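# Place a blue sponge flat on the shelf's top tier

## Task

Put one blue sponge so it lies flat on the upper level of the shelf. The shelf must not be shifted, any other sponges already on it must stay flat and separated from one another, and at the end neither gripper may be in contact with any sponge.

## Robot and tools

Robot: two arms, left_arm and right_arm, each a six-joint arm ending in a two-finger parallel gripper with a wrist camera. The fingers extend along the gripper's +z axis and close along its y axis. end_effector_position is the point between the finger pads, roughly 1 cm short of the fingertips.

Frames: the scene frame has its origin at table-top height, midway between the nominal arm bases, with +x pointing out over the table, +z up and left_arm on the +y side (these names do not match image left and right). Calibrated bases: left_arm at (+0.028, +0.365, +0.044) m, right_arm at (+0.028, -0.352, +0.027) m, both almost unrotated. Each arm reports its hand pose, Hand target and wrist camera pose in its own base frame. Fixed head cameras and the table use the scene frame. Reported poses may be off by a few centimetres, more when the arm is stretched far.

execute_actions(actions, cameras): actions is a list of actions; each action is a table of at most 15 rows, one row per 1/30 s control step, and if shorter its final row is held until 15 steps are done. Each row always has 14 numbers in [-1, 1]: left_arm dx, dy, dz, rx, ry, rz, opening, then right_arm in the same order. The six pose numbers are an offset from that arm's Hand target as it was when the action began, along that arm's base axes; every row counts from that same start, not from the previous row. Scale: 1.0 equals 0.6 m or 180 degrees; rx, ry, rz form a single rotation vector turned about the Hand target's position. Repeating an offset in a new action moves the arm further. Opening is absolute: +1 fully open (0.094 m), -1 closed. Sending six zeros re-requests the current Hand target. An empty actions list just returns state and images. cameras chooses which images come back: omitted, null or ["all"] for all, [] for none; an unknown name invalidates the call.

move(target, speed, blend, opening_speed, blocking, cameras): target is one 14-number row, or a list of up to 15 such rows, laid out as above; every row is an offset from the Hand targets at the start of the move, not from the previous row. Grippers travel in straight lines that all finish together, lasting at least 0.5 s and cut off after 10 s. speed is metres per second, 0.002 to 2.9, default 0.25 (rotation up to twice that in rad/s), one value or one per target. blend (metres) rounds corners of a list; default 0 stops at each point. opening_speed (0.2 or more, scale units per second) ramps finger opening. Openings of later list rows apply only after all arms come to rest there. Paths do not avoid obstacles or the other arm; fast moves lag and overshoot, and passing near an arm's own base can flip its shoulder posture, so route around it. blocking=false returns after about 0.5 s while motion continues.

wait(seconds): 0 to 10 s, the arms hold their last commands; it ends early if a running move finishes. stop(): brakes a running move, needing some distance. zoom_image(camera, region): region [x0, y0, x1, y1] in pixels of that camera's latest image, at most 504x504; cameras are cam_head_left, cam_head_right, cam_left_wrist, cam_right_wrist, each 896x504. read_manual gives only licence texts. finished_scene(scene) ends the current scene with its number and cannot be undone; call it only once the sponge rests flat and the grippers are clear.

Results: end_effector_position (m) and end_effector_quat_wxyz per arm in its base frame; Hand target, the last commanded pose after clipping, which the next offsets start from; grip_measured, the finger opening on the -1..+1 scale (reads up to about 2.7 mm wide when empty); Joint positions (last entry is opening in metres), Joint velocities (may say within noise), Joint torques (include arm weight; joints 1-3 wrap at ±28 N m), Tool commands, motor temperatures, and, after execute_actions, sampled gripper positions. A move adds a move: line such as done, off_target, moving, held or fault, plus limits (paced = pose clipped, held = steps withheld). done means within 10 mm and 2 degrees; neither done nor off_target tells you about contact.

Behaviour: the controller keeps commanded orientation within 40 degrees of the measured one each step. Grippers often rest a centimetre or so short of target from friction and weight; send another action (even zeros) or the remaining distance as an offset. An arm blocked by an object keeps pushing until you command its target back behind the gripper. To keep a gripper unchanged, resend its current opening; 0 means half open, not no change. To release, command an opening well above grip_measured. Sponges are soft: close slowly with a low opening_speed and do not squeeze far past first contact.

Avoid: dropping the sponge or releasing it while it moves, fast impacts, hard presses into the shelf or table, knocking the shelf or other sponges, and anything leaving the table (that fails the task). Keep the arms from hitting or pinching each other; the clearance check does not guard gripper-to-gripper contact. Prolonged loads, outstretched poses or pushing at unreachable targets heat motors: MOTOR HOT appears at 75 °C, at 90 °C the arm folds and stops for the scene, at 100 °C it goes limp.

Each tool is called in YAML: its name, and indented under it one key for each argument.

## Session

execute_actions:
  actions: []

Scene clock: 0.00 s.
left_arm: end_effector_position=(+0.4062, +0.0450, +0.1053) grip_measured=+1.000 end_effector_quat_wxyz=(+0.570, -0.097, +0.805, +0.133) | right_arm: end_effector_position=(+0.4027, -0.0245, +0.1138) grip_measured=+1.000 end_effector_quat_wxyz=(+0.606, +0.063, +0.791, -0.059)
Joint positions: left_arm=[-0.056 1.587 0.449 0.792 -0.383 -0.025 0.094] | right_arm=[0.02 1.559 0.378 0.914 0.19 0.035 0.094]
Joint velocities: within noise
Joint torques (N m): no reading
Motor temperatures (°C): left_arm=[26 27 28 25 24 27 28] | right_arm=[27 29 26 27 27 28 28]
Heat: left arm: 28 °C; right arm: 29 °C.
Hand target: left_arm +0.4116, +0.0458, +0.1221; +0.590, -0.105, +0.790, +0.131 | right_arm +0.4073, -0.0259, +0.1300; +0.624, +0.070, +0.776, -0.058
Tool commands: left_gripper/opening=+1.0 right_gripper/opening=+1.0

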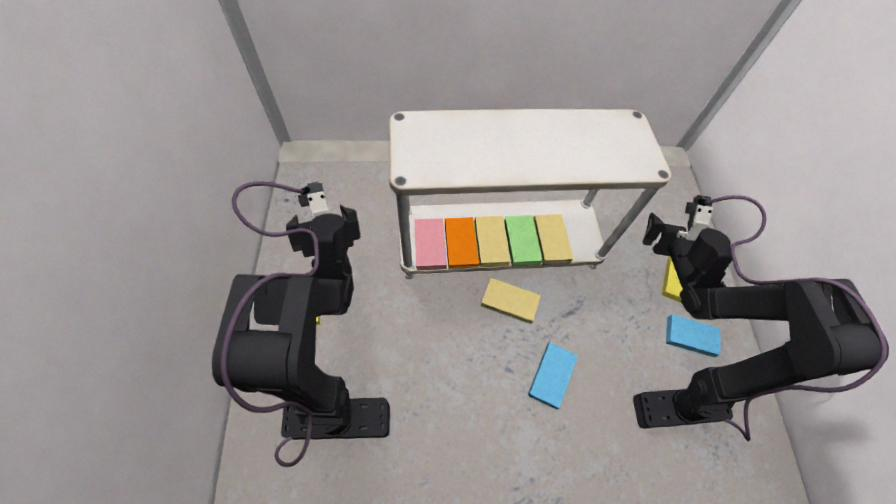

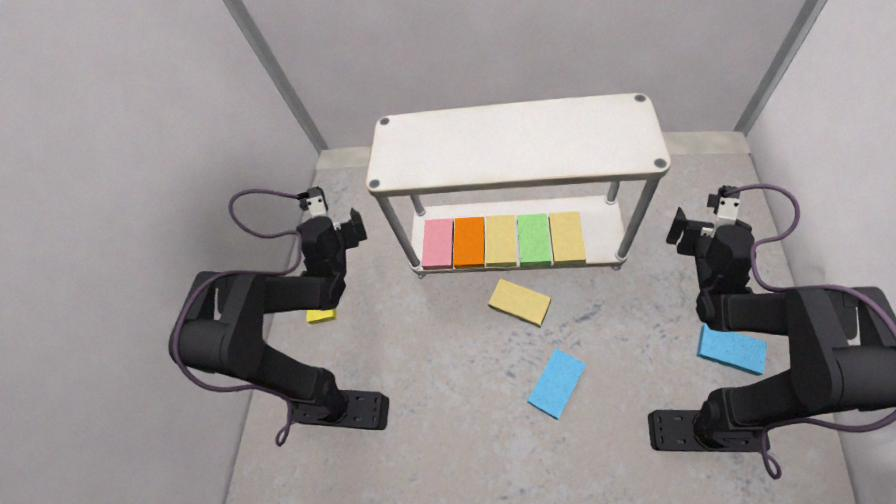

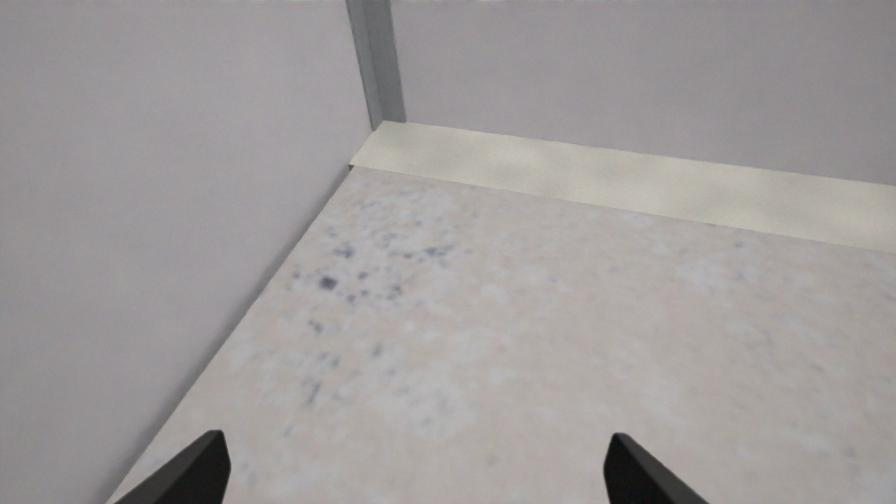

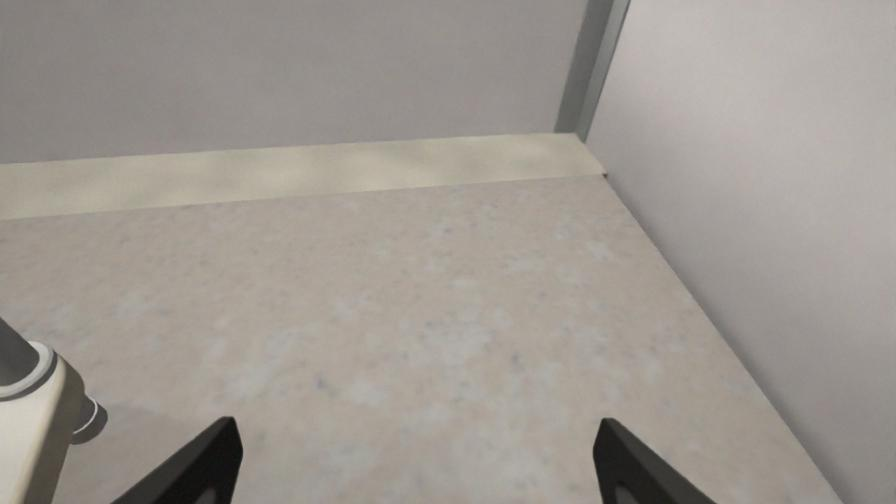

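zoom_image:
  camera: "cam_head_left"
  region: [500, 330, 604, 420]

Scaled by 4.846 from the camera's 896x504 image, which has a finer 1280x720 frame.

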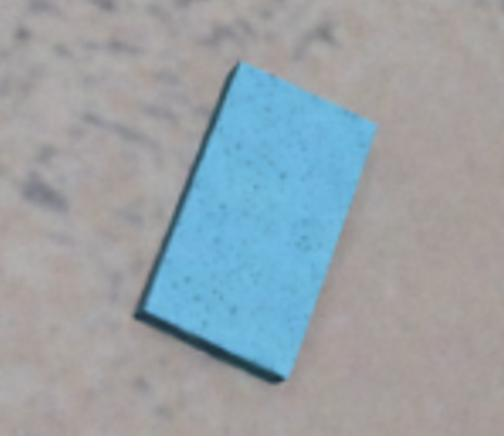

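move:
  target:
    - [-0.2527, -0.0763, 0.0465, -0.0732, 0.225, -0.0631, 1.0, 0, 0, 0, 0, 0, 0, 1.0]
    - [-0.2943, -0.4097, 0.0298, -0.0435, 0.2343, -0.1425, 1.0, 0, 0, 0, 0, 0, 0, 1.0]
    - [-0.5443, -0.823, -0.0785, -0.013, 0.1408, -0.2615, 1.0, 0, 0, 0, 0, 0, 0, 1.0]
  blend: 0.04
  speed: [0.35, 0.25, 0.25]
  cameras: ["cam_head_left", "cam_left_wrist"]

Scene clock: 10.53 s.
left_arm: end_effector_position=(+0.0770, -0.4276, +0.0543) grip_measured=+1.000 end_effector_quat_wxyz=(+0.381, +0.261, +0.883, -0.082) | right_arm: end_effector_position=(+0.4027, -0.0245, +0.1138) grip_measured=+1.000 end_effector_quat_wxyz=(+0.606, +0.063, +0.791, -0.059)
Joint positions: left_arm=[-1.67 1.958 1.225 -0.455 -0.722 -0.949 0.094] | right_arm=[0.02 1.559 0.378 0.914 0.19 0.035 0.094]
Joint torques (N m): left_arm=[0.27 -6.65 8.42 1.13 -0.77 0.04] | right_arm=[-0.09 -5.91 5.15 2.2 -0.01 0]
Heat: left arm: 29 °C; right arm: 30 °C.
Hand target: left_arm +0.0851, -0.4480, +0.0750; +0.408, +0.235, +0.875, -0.110 | right_arm +0.4073, -0.0259, +0.1300; +0.624, +0.070, +0.776, -0.058
Off the commanded pose: left_arm 0.030 m, 5 deg | right_arm 0.017 m, 3 deg.
move: off_target (left_arm, right_arm)
Images, in order (width x height): cam_head_left 896x504, cam_left_wrist 896x504.

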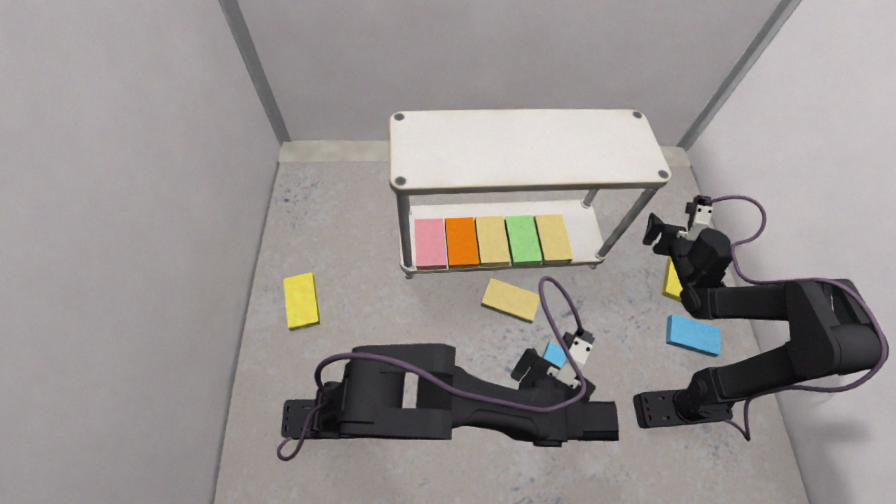

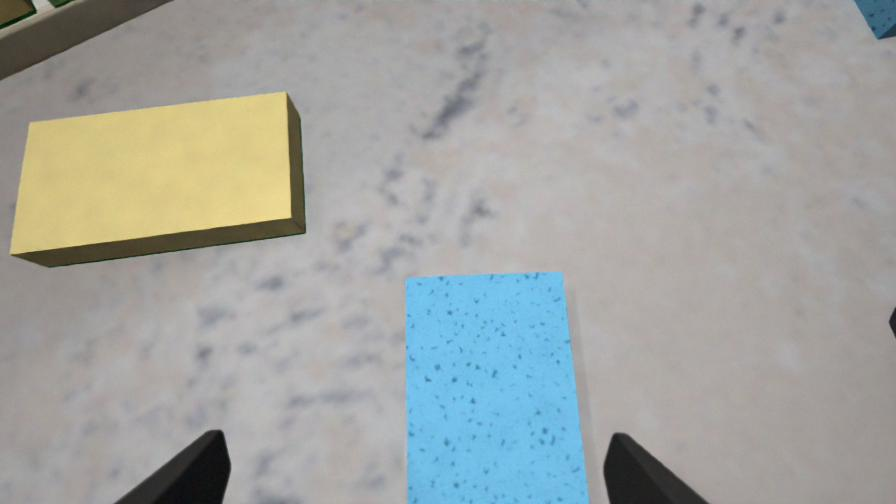

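execute_actions:
  actions: []
  cameras: ["cam_head_left", "cam_left_wrist"]

Scene clock: 11.47 s.
left_arm: end_effector_position=(+0.0770, -0.4276, +0.0543) grip_measured=+1.000 end_effector_quat_wxyz=(+0.381, +0.261, +0.883, -0.082) | right_arm: end_effector_position=(+0.4027, -0.0245, +0.1138) grip_measured=+1.000 end_effector_quat_wxyz=(+0.606, +0.063, +0.791, -0.059)
Joint positions: left_arm=[-1.67 1.958 1.225 -0.455 -0.722 -0.949 0.094] | right_arm=[0.02 1.559 0.378 0.914 0.19 0.035 0.094]
Joint velocities: within noise
Joint torques (N m): left_arm=[0.32 -6.63 8.42 1.12 -0.76 0.05] | right_arm=[-0.09 -5.91 5.16 2.2 -0.01 0]
Motor temperatures (°C): left_arm=[26 28 29 27 25 27 28] | right_arm=[27 30 27 30 27 28 28]
Heat: left arm: 29 °C; right arm: 30 °C.
Hand target: left_arm +0.0851, -0.4480, +0.0750; +0.408, +0.235, +0.875, -0.110 | right_arm +0.4073, -0.0259, +0.1300; +0.624, +0.070, +0.776, -0.058
Tool commands: left_gripper/opening=+1.0 right_gripper/opening=+1.0
Off the commanded pose: left_arm 0.030 m, 5 deg | right_arm 0.017 m, 3 deg.
Images, in order (width x height): cam_head_left 896x504, cam_left_wrist 896x504.

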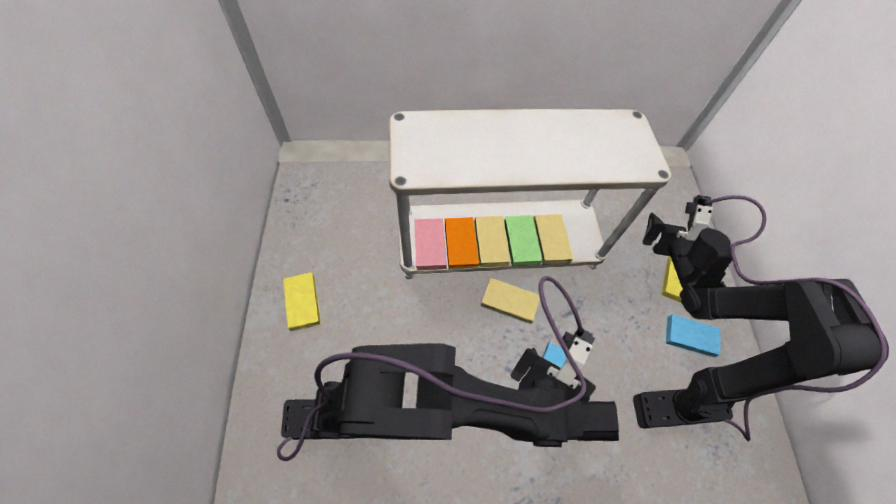

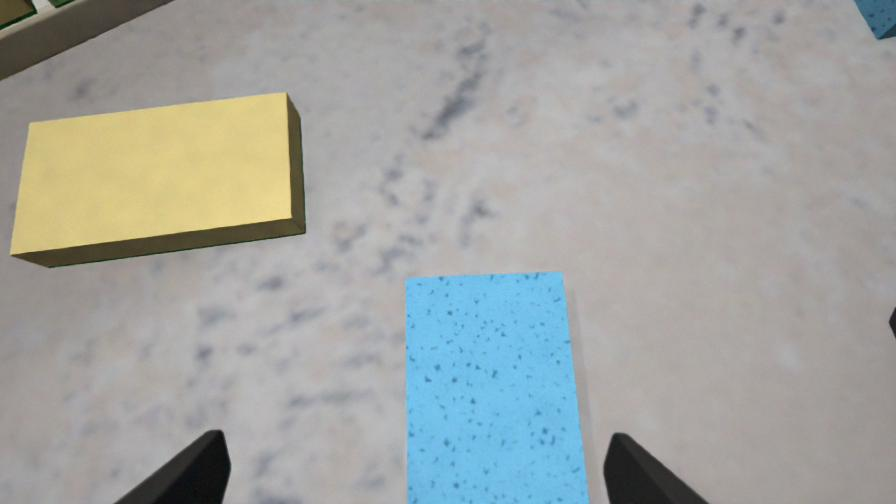

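move:
  target: [-0.0052, -0.0433, -0.0667, -0.0180, -0.0089, 0, 1.0, 0, 0, 0, 0, 0, 0, 1.0]
  speed: 0.15
  cameras: ["cam_left_wrist"]

Scene clock: 17.67 s.
left_arm: end_effector_position=(+0.0789, -0.4534, +0.0156) grip_measured=+1.000 end_effector_quat_wxyz=(+0.401, +0.246, +0.876, -0.104) | right_arm: end_effector_position=(+0.4027, -0.0245, +0.1138) grip_measured=+1.000 end_effector_quat_wxyz=(+0.606, +0.063, +0.791, -0.059)
Joint positions: left_arm=[-1.67 2.106 1.231 -0.252 -0.756 -0.944 0.094] | right_arm=[0.02 1.559 0.378 0.914 0.19 0.035 0.094]
Joint torques (N m): left_arm=[-0.36 -7.35 7.92 1.21 -0.79 0.04] | right_arm=[-0.1 -5.93 5.16 2.2 -0.01 0]
Heat: left arm: 30 °C; right arm: 31 °C.
Hand target: left_arm +0.0819, -0.4740, +0.0350; +0.426, +0.225, +0.866, -0.131 | right_arm +0.4073, -0.0259, +0.1300; +0.624, +0.070, +0.776, -0.058
Off the commanded pose: left_arm 0.028 m, 5 deg | right_arm 0.017 m, 3 deg.
move: off_target (left_arm, right_arm)
Images, in order (width x height): cam_left_wrist 896x504.

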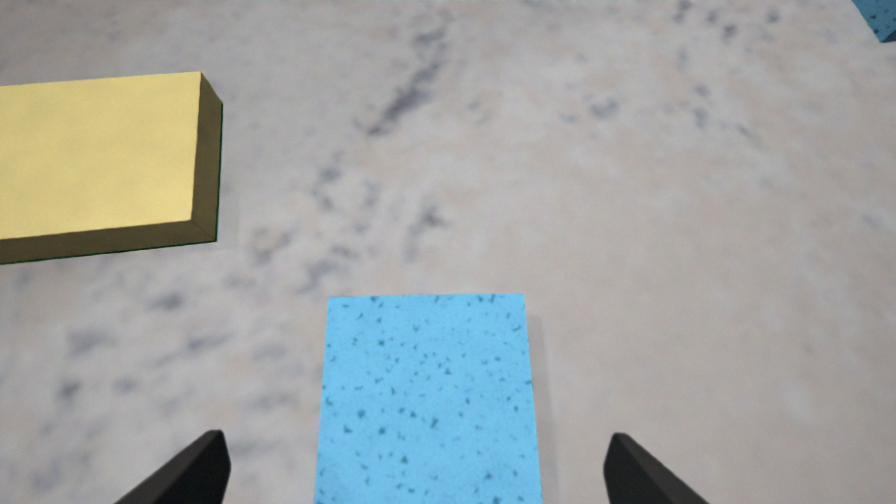

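move:
  target: [-0.0062, -0.0012, -0.0593, -0.0071, -0.0025, 0.0094, 1.0, 0, 0, 0, 0, 0, 0, 1.0]
  speed: 0.1
  cameras: ["cam_left_wrist"]

Scene clock: 20.13 s.
left_arm: end_effector_position=(+0.0795, -0.4590, -0.0148) grip_measured=+1.000 end_effector_quat_wxyz=(+0.412, +0.229, +0.876, -0.108) | right_arm: end_effector_position=(+0.4027, -0.0245, +0.1138) grip_measured=+1.000 end_effector_quat_wxyz=(+0.606, +0.063, +0.791, -0.059)
Joint positions: left_arm=[-1.676 2.205 1.231 -0.151 -0.786 -0.978 0.094] | right_arm=[0.02 1.559 0.378 0.914 0.19 0.035 0.094]
Joint torques (N m): left_arm=[-0.4 -7.75 6.31 1.19 -0.8 -0.09] | right_arm=[-0.1 -5.91 5.16 2.2 -0.01 0]
Heat: left arm: 30 °C; right arm: 32 °C.
Hand target: left_arm +0.0782, -0.4747, -0.0006; +0.434, +0.208, +0.866, -0.134 | right_arm +0.4073, -0.0259, +0.1300; +0.624, +0.070, +0.776, -0.058
Off the commanded pose: left_arm 0.021 m, 5 deg | right_arm 0.017 m, 3 deg.
move: off_target (left_arm, right_arm)
Images, in order (width x height): cam_left_wrist 896x504.

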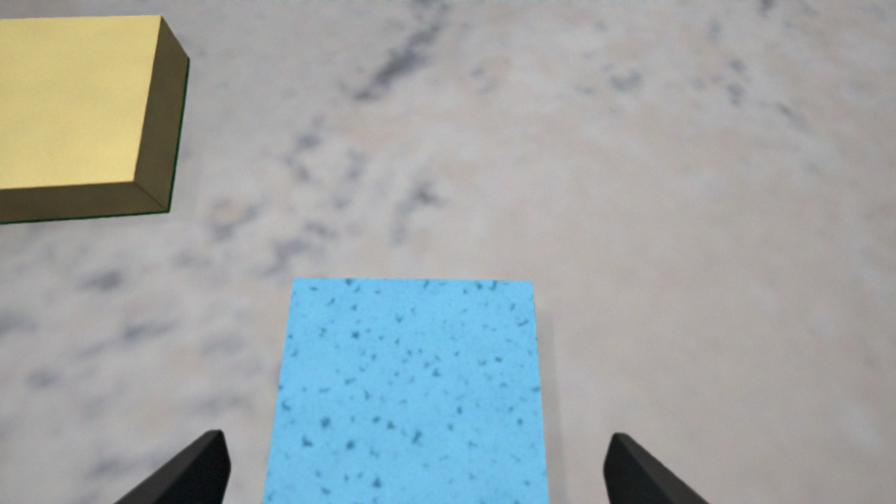

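move:
  target: [-0.0122, 0.0113, -0.0167, 0, 0, 0, 1.0, 0, 0, 0, 0, 0, 0, 1.0]
  speed: 0.08
  cameras: ["cam_left_wrist"]

Scene clock: 25.60 s.
left_arm: end_effector_position=(+0.0706, -0.4625, -0.0160) grip_measured=+1.000 end_effector_quat_wxyz=(+0.414, +0.223, +0.874, -0.121) | right_arm: end_effector_position=(+0.4027, -0.0245, +0.1138) grip_measured=+1.000 end_effector_quat_wxyz=(+0.606, +0.063, +0.791, -0.059)
Joint positions: left_arm=[-1.697 2.215 1.231 -0.131 -0.796 -1.004 0.094] | right_arm=[0.02 1.559 0.378 0.914 0.19 0.035 0.094]
Joint torques (N m): left_arm=[-0.35 -7.54 4.23 1.19 -0.8 -0.1] | right_arm=[-0.09 -5.91 5.16 2.2 -0.01 0]
Heat: left arm: 30 °C; right arm: 32 °C.
Hand target: left_arm +0.0709, -0.4680, -0.0106; +0.434, +0.208, +0.866, -0.134 | right_arm +0.4073, -0.0259, +0.1300; +0.624, +0.070, +0.776, -0.058
Off the commanded pose: left_arm 0.008 m, 3 deg | right_arm 0.017 m, 3 deg.
move: off_target (left_arm, right_arm)
Images, in order (width x height): cam_left_wrist 896x504.

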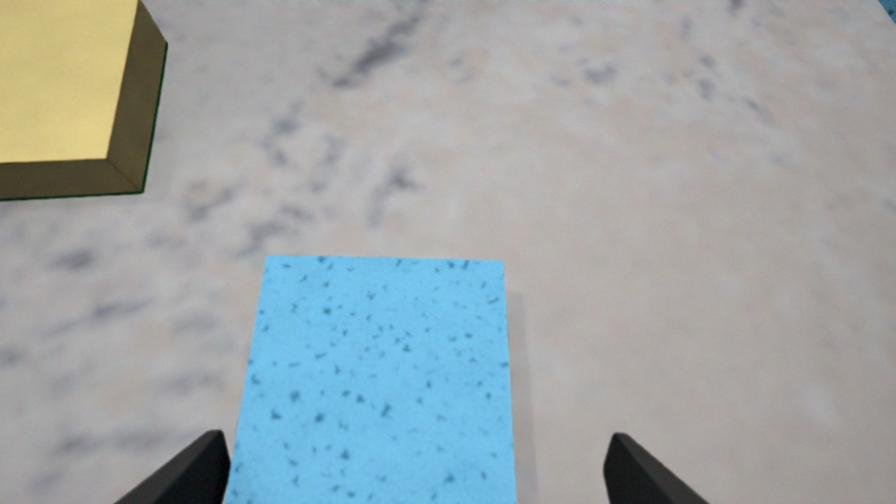

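move:
  target: [0.0033, 0.0258, -0.0137, 0.0280, -0.0035, 0, 1.0, 0, 0, 0, 0, 0, 0, 1.0]
  speed: 0.08
  cameras: ["cam_left_wrist"]

Scene clock: 30.73 s.
left_arm: end_effector_position=(+0.0711, -0.4600, -0.0170) grip_measured=+1.000 end_effector_quat_wxyz=(+0.414, +0.225, +0.875, -0.114) | right_arm: end_effector_position=(+0.4027, -0.0245, +0.1138) grip_measured=+1.000 end_effector_quat_wxyz=(+0.606, +0.063, +0.791, -0.059)
Joint positions: left_arm=[-1.697 2.215 1.231 -0.145 -0.797 -1.004 0.094] | right_arm=[0.02 1.559 0.378 0.914 0.19 0.035 0.094]
Joint torques (N m): left_arm=[-0.36 -7.53 3.78 0.62 -0.8 -0.04] | right_arm=[-0.1 -5.91 5.18 2.2 -0.01 0]
Heat: left arm: 30 °C; right arm: 33 °C.
Hand target: left_arm +0.0729, -0.4525, -0.0189; +0.429, +0.228, +0.869, -0.095 | right_arm +0.4073, -0.0259, +0.1300; +0.624, +0.070, +0.776, -0.058
Off the commanded pose: left_arm 0.008 m, 3 deg | right_arm 0.017 m, 3 deg.
move: off_target (left_arm, right_arm)
Images, in order (width x height): cam_left_wrist 896x504.

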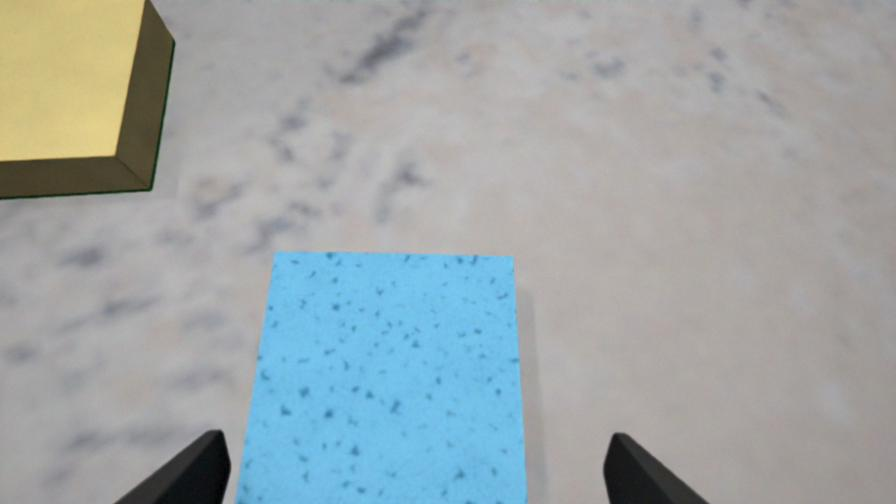

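move:
  target: [0.0022, 0.0174, -0.0083, 0.0187, -0.0024, 0, 1.0, 0, 0, 0, 0, 0, 0, 1.0]
  speed: 0.08
  cameras: ["cam_left_wrist"]

Scene clock: 32.93 s.
left_arm: end_effector_position=(+0.0724, -0.4497, -0.0216) grip_measured=+1.000 end_effector_quat_wxyz=(+0.410, +0.238, +0.876, -0.088) | right_arm: end_effector_position=(+0.4027, -0.0245, +0.1138) grip_measured=+1.000 end_effector_quat_wxyz=(+0.606, +0.063, +0.791, -0.059)
Joint positions: left_arm=[-1.697 2.215 1.231 -0.203 -0.797 -1.004 0.094] | right_arm=[0.02 1.559 0.378 0.914 0.19 0.035 0.094]
Joint torques (N m): left_arm=[-0.4 -7.32 3.7 0.56 -0.79 -0.04] | right_arm=[-0.09 -5.93 5.16 2.19 -0.01 0]
Heat: left arm: 30 °C; right arm: 33 °C.
Hand target: left_arm +0.0742, -0.4420, -0.0238; +0.426, +0.240, +0.870, -0.068 | right_arm +0.4073, -0.0259, +0.1300; +0.624, +0.070, +0.776, -0.058
Off the commanded pose: left_arm 0.008 m, 3 deg | right_arm 0.017 m, 3 deg.
move: off_target (left_arm, right_arm)
Images, in order (width x height): cam_left_wrist 896x504.

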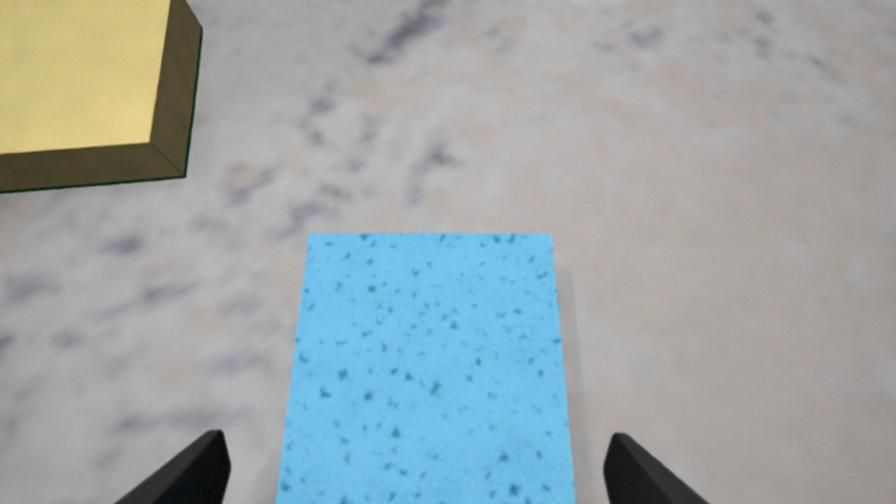

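move:
  target: [0, 0, 0, 0, 0, 0, 0.27, 0, 0, 0, 0, 0, 0, 1.0]
  opening_speed: 0.4
  cameras: ["cam_left_wrist"]

Scene clock: 35.83 s.
left_arm: end_effector_position=(+0.0730, -0.4495, -0.0210) grip_measured=+0.338 end_effector_quat_wxyz=(+0.412, +0.237, +0.875, -0.088) | right_arm: end_effector_position=(+0.4027, -0.0245, +0.1138) grip_measured=+1.000 end_effector_quat_wxyz=(+0.606, +0.063, +0.791, -0.059)
Joint positions: left_arm=[-1.697 2.215 1.231 -0.203 -0.802 -1.004 0.063] | right_arm=[0.02 1.559 0.378 0.914 0.19 0.035 0.094]
Joint torques (N m): left_arm=[-0.4 -7.34 3.67 0.54 -0.75 -0.05] | right_arm=[-0.09 -5.91 5.15 2.2 -0.01 0]
Heat: left arm: 30 °C; right arm: 33 °C.
Hand target: left_arm +0.0742, -0.4420, -0.0238; +0.426, +0.240, +0.870, -0.068 | right_arm +0.4073, -0.0259, +0.1300; +0.624, +0.070, +0.776, -0.058
Off the commanded pose: left_arm 0.008 m, 3 deg | right_arm 0.017 m, 3 deg.
move: off_target (left_arm, right_arm)
Images, in order (width x height): cam_left_wrist 896x504.

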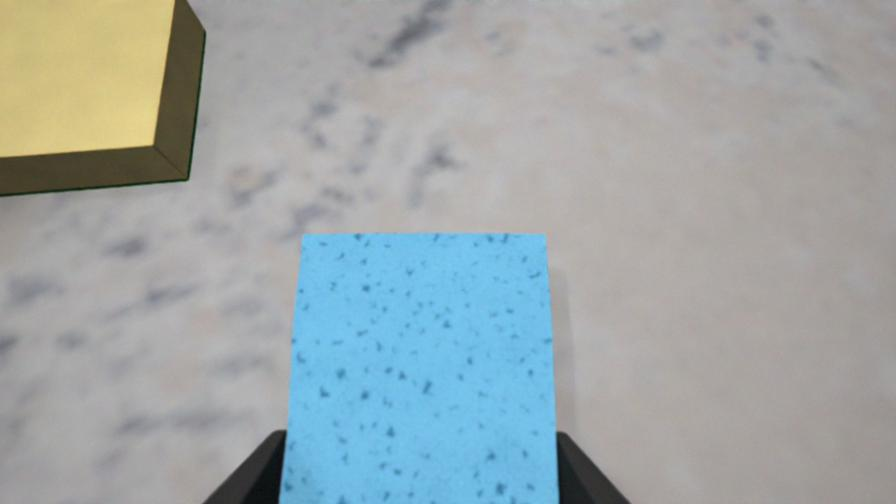

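move:
  target:
    - [0, 0, 0.1167, 0, 0, 0, 0.27, 0, 0, 0, 0, 0, 0, 1.0]
    - [0.2097, 0.1867, 0.7063, -0.01825, -0.00079, -0.09244, 0.27, 0, 0, 0, 0, 0, 0, 1.0]
    - [0.5493, 0.32, 0.6813, -0.01478, 0.00432, -0.11984, 0.27, 0, 0, 0, 0, 0, 0, 1.0]
  speed: [0.12, 0.2, 0.17]
  blend: 0.03
  cameras: ["cam_head_left", "cam_left_wrist"]

Scene clock: 46.17 s.
left_arm: end_effector_position=(+0.4112, -0.2453, +0.3747) grip_measured=+0.333 end_effector_quat_wxyz=(+0.404, +0.380, +0.817, -0.156) | right_arm: end_effector_position=(+0.4027, -0.0245, +0.1138) grip_measured=+1.000 end_effector_quat_wxyz=(+0.606, +0.063, +0.791, -0.059)
Joint positions: left_arm=[-0.435 1.877 2.332 -1.165 0.286 0.305 0.063] | right_arm=[0.02 1.559 0.378 0.914 0.19 0.035 0.094]
Joint torques (N m): left_arm=[-0.09 -5.63 8.28 1.11 0.32 0.07] | right_arm=[-0.1 -5.91 5.16 2.2 -0.01 0]
Heat: left arm: 30 °C; right arm: 34 °C.
Hand target: left_arm +0.4038, -0.2500, +0.3849; +0.405, +0.389, +0.810, -0.168 | right_arm +0.4073, -0.0259, +0.1300; +0.624, +0.070, +0.776, -0.058
Off the commanded pose: left_arm 0.014 m, 2 deg | right_arm 0.017 m, 3 deg.
move: off_target (left_arm, right_arm)
Images, in order (width x height): cam_head_left 896x504, cam_left_wrist 896x504.

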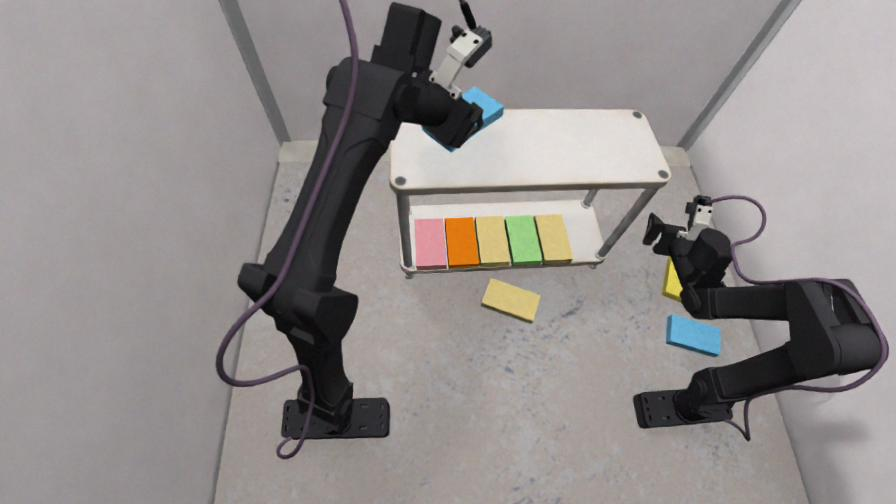

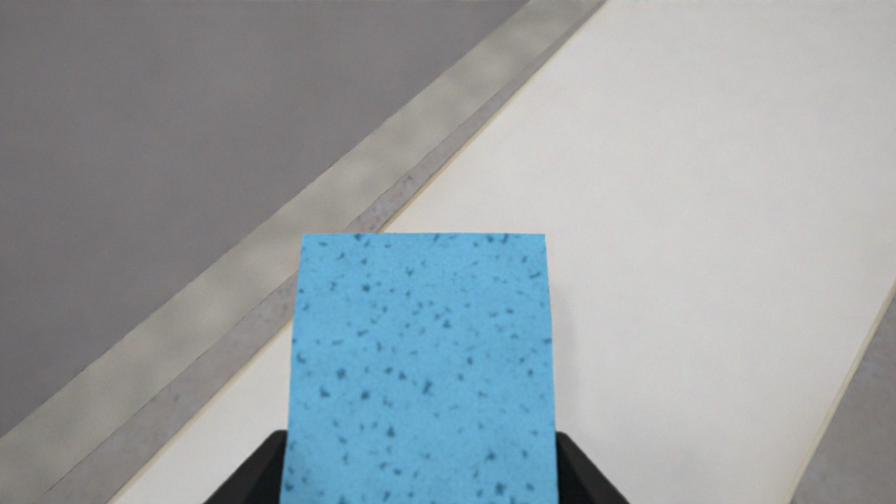

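move:
  target: [-0.012, -0.0006, -0.05, 0.0068, 0.0133, 0, 0.27, 0, 0, 0, 0, 0, 0, 1.0]
  speed: 0.08
  cameras: ["cam_left_wrist"]

Scene clock: 48.90 s.
left_arm: end_effector_position=(+0.4065, -0.2450, +0.3387) grip_measured=+0.333 end_effector_quat_wxyz=(+0.364, +0.383, +0.834, -0.157) | right_arm: end_effector_position=(+0.4027, -0.0245, +0.1138) grip_measured=+1.000 end_effector_quat_wxyz=(+0.606, +0.063, +0.791, -0.059)
Joint positions: left_arm=[-0.438 1.851 2.194 -1.141 0.287 0.306 0.063] | right_arm=[0.02 1.559 0.378 0.914 0.19 0.035 0.094]
Joint torques (N m): left_arm=[-0.54 -9.24 3.26 1.54 0.23 -0.02] | right_arm=[-0.1 -5.93 5.16 2.2 -0.01 0]
Motor temperatures (°C): left_arm=[26 30 30 27 25 27 28] | right_arm=[27 30 27 35 27 28 28]
Heat: left arm: 30 °C; right arm: 35 °C.
Hand target: left_arm +0.3966, -0.2504, +0.3549; +0.384, +0.389, +0.820, -0.168 | right_arm +0.4073, -0.0259, +0.1300; +0.624, +0.070, +0.776, -0.058
Off the commanded pose: left_arm 0.020 m, 3 deg | right_arm 0.017 m, 3 deg.
move: off_target (left_arm, right_arm)
Images, in order (width x height): cam_left_wrist 896x504.

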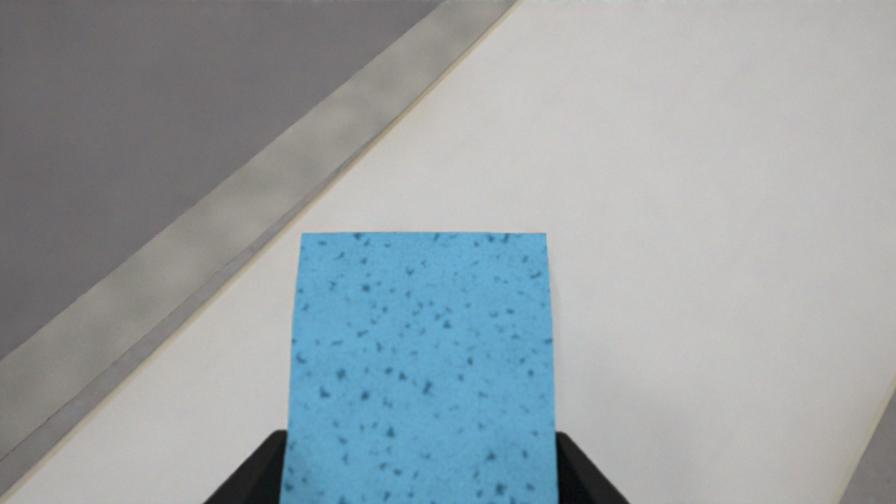

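move:
  target: [0.0073, 0.0122, -0.0067, -0.0084, -0.0199, 0, 0.27, 0, 0, 0, 0, 0, 0, 1.0]
  speed: 0.06
  cameras: ["cam_left_wrist"]

Scene clock: 51.40 s.
left_arm: end_effector_position=(+0.4058, -0.2437, +0.3358) grip_measured=+0.333 end_effector_quat_wxyz=(+0.393, +0.388, +0.819, -0.157) | right_arm: end_effector_position=(+0.4027, -0.0245, +0.1138) grip_measured=+1.000 end_effector_quat_wxyz=(+0.606, +0.063, +0.791, -0.059)
Joint positions: left_arm=[-0.433 1.762 2.016 -0.99 0.295 0.32 0.063] | right_arm=[0.02 1.559 0.378 0.914 0.19 0.035 0.094]
Joint torques (N m): left_arm=[0.49 -8.54 3.49 1.66 0.3 0.04] | right_arm=[-0.09 -5.91 5.16 2.2 -0.01 0]
Heat: left arm: 30 °C; right arm: 35 °C.
Hand target: left_arm +0.4010, -0.2431, +0.3509; +0.414, +0.389, +0.806, -0.166 | right_arm +0.4073, -0.0259, +0.1300; +0.624, +0.070, +0.776, -0.058
Off the commanded pose: left_arm 0.016 m, 3 deg | right_arm 0.017 m, 3 deg.
move: off_target (left_arm, right_arm)
Images, in order (width x height): cam_left_wrist 896x504.

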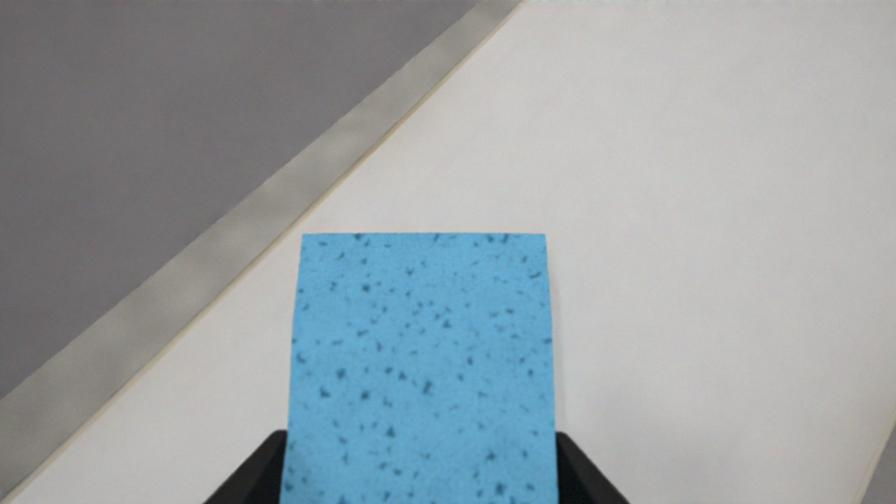

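move:
  target: [0, 0, -0.0083, 0, 0, 0, 0.27, 0, 0, 0, 0, 0, 0, 1.0]
  speed: 0.05
  cameras: ["cam_left_wrist"]

Scene clock: 54.60 s.
left_arm: end_effector_position=(+0.4056, -0.2442, +0.3357) grip_measured=+0.333 end_effector_quat_wxyz=(+0.400, +0.389, +0.815, -0.158) | right_arm: end_effector_position=(+0.4027, -0.0245, +0.1138) grip_measured=+1.000 end_effector_quat_wxyz=(+0.606, +0.063, +0.791, -0.059)
Joint positions: left_arm=[-0.433 1.745 1.983 -0.958 0.298 0.322 0.063] | right_arm=[0.02 1.559 0.378 0.914 0.19 0.035 0.094]
Joint torques (N m): left_arm=[0.46 -8.03 3.33 1.62 0.29 0.05] | right_arm=[-0.09 -5.93 5.15 2.2 -0.01 0]
Heat: left arm: 31 °C; right arm: 35 °C.
Hand target: left_arm +0.4010, -0.2431, +0.3459; +0.414, +0.389, +0.806, -0.166 | right_arm +0.4073, -0.0259, +0.1300; +0.624, +0.070, +0.776, -0.058
Off the commanded pose: left_arm 0.011 m, 2 deg | right_arm 0.017 m, 3 deg.
move: off_target (left_arm, right_arm)
Images, in order (width x height): cam_left_wrist 896x504.

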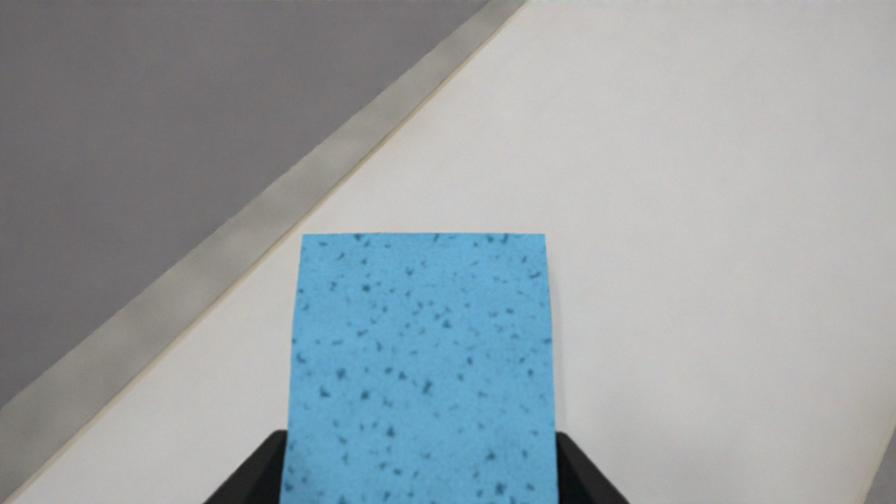

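move:
  target:
    - [0, 0, 0.0083, 0, 0, 0, 1.0, 0, 0, 0, 0, 0, 0, 1.0]
    - [0, 0, 0.0717, 0, 0, 0, 1.0, 0, 0, 0, 0, 0, 0, 1.0]
    - [-0.0325, 0.038, 0.0967, 0, 0, 0, 1.0, 0, 0, 0, 0, 0, 0, 1.0]
  speed: 0.08
  blend: 0.01
  opening_speed: 0.6

Scene clock: 58.80 s.
left_arm: end_effector_position=(+0.3949, -0.2228, +0.3808) grip_measured=+0.997 end_effector_quat_wxyz=(+0.398, +0.381, +0.819, -0.158) | right_arm: end_effector_position=(+0.4027, -0.0245, +0.1138) grip_measured=+1.000 end_effector_quat_wxyz=(+0.606, +0.063, +0.791, -0.059)
Joint positions: left_arm=[-0.39 1.805 2.279 -1.205 0.324 0.335 0.094] | right_arm=[0.02 1.559 0.378 0.914 0.19 0.035 0.094]
Joint torques (N m): left_arm=[0.46 -7.24 8.18 1.11 0.36 0.05] | right_arm=[-0.09 -5.91 5.15 2.2 -0.01 0]
Heat: left arm: 31 °C; right arm: 35 °C.
Hand target: left_arm +0.3815, -0.2203, +0.4040; +0.414, +0.389, +0.806, -0.166 | right_arm +0.4073, -0.0259, +0.1300; +0.624, +0.070, +0.776, -0.058
Off the commanded pose: left_arm 0.027 m, 3 deg | right_arm 0.017 m, 3 deg.
move: off_target (left_arm, right_arm); blend cut to 0 m at target 1

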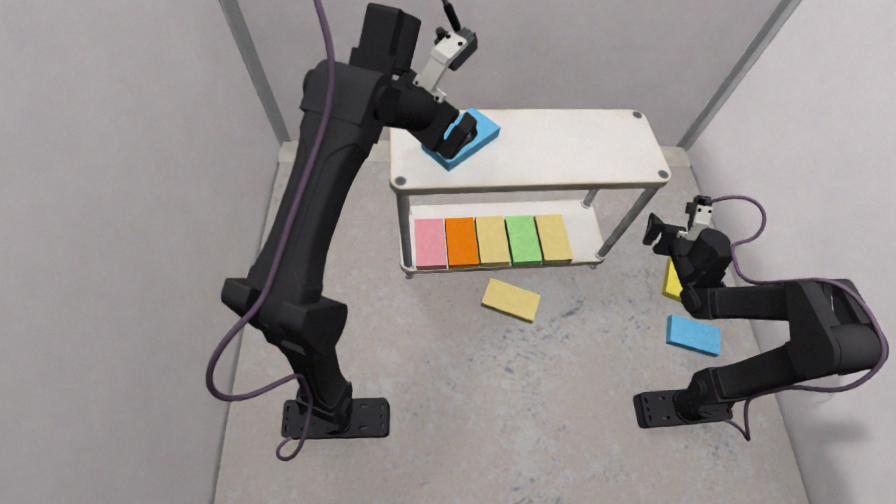

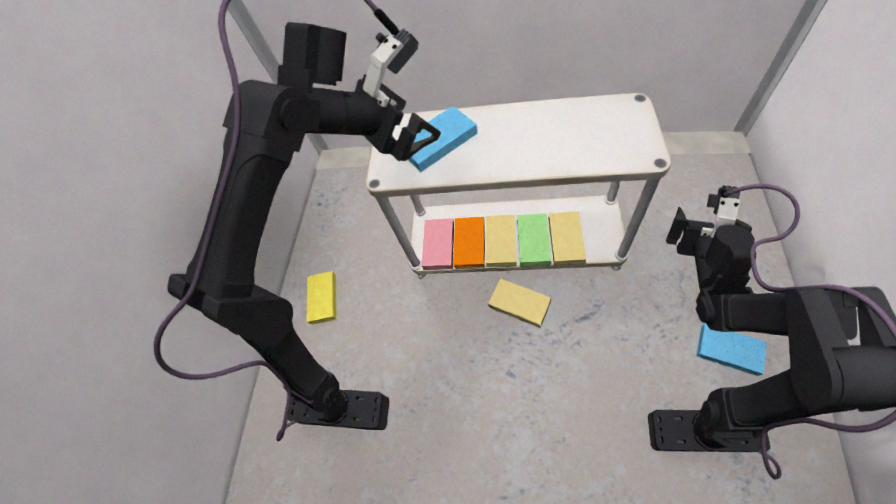

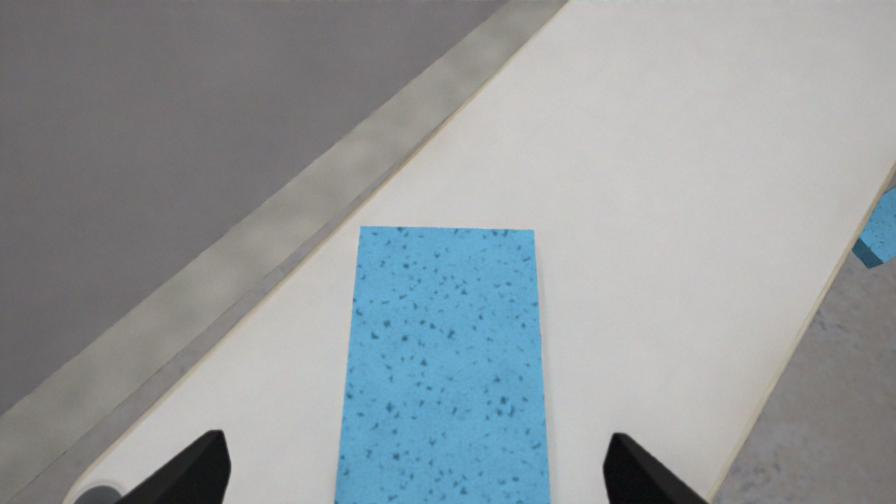

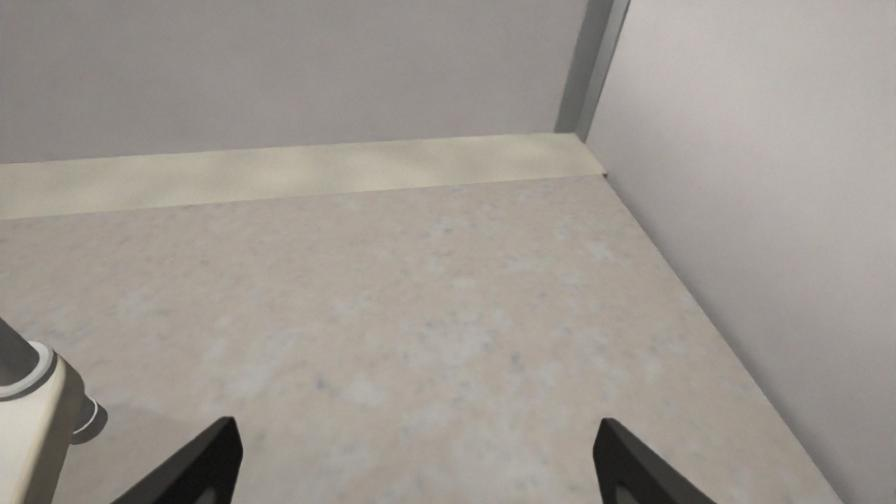

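finished_scene:
  scene: 3

The scene is finished: the task was done.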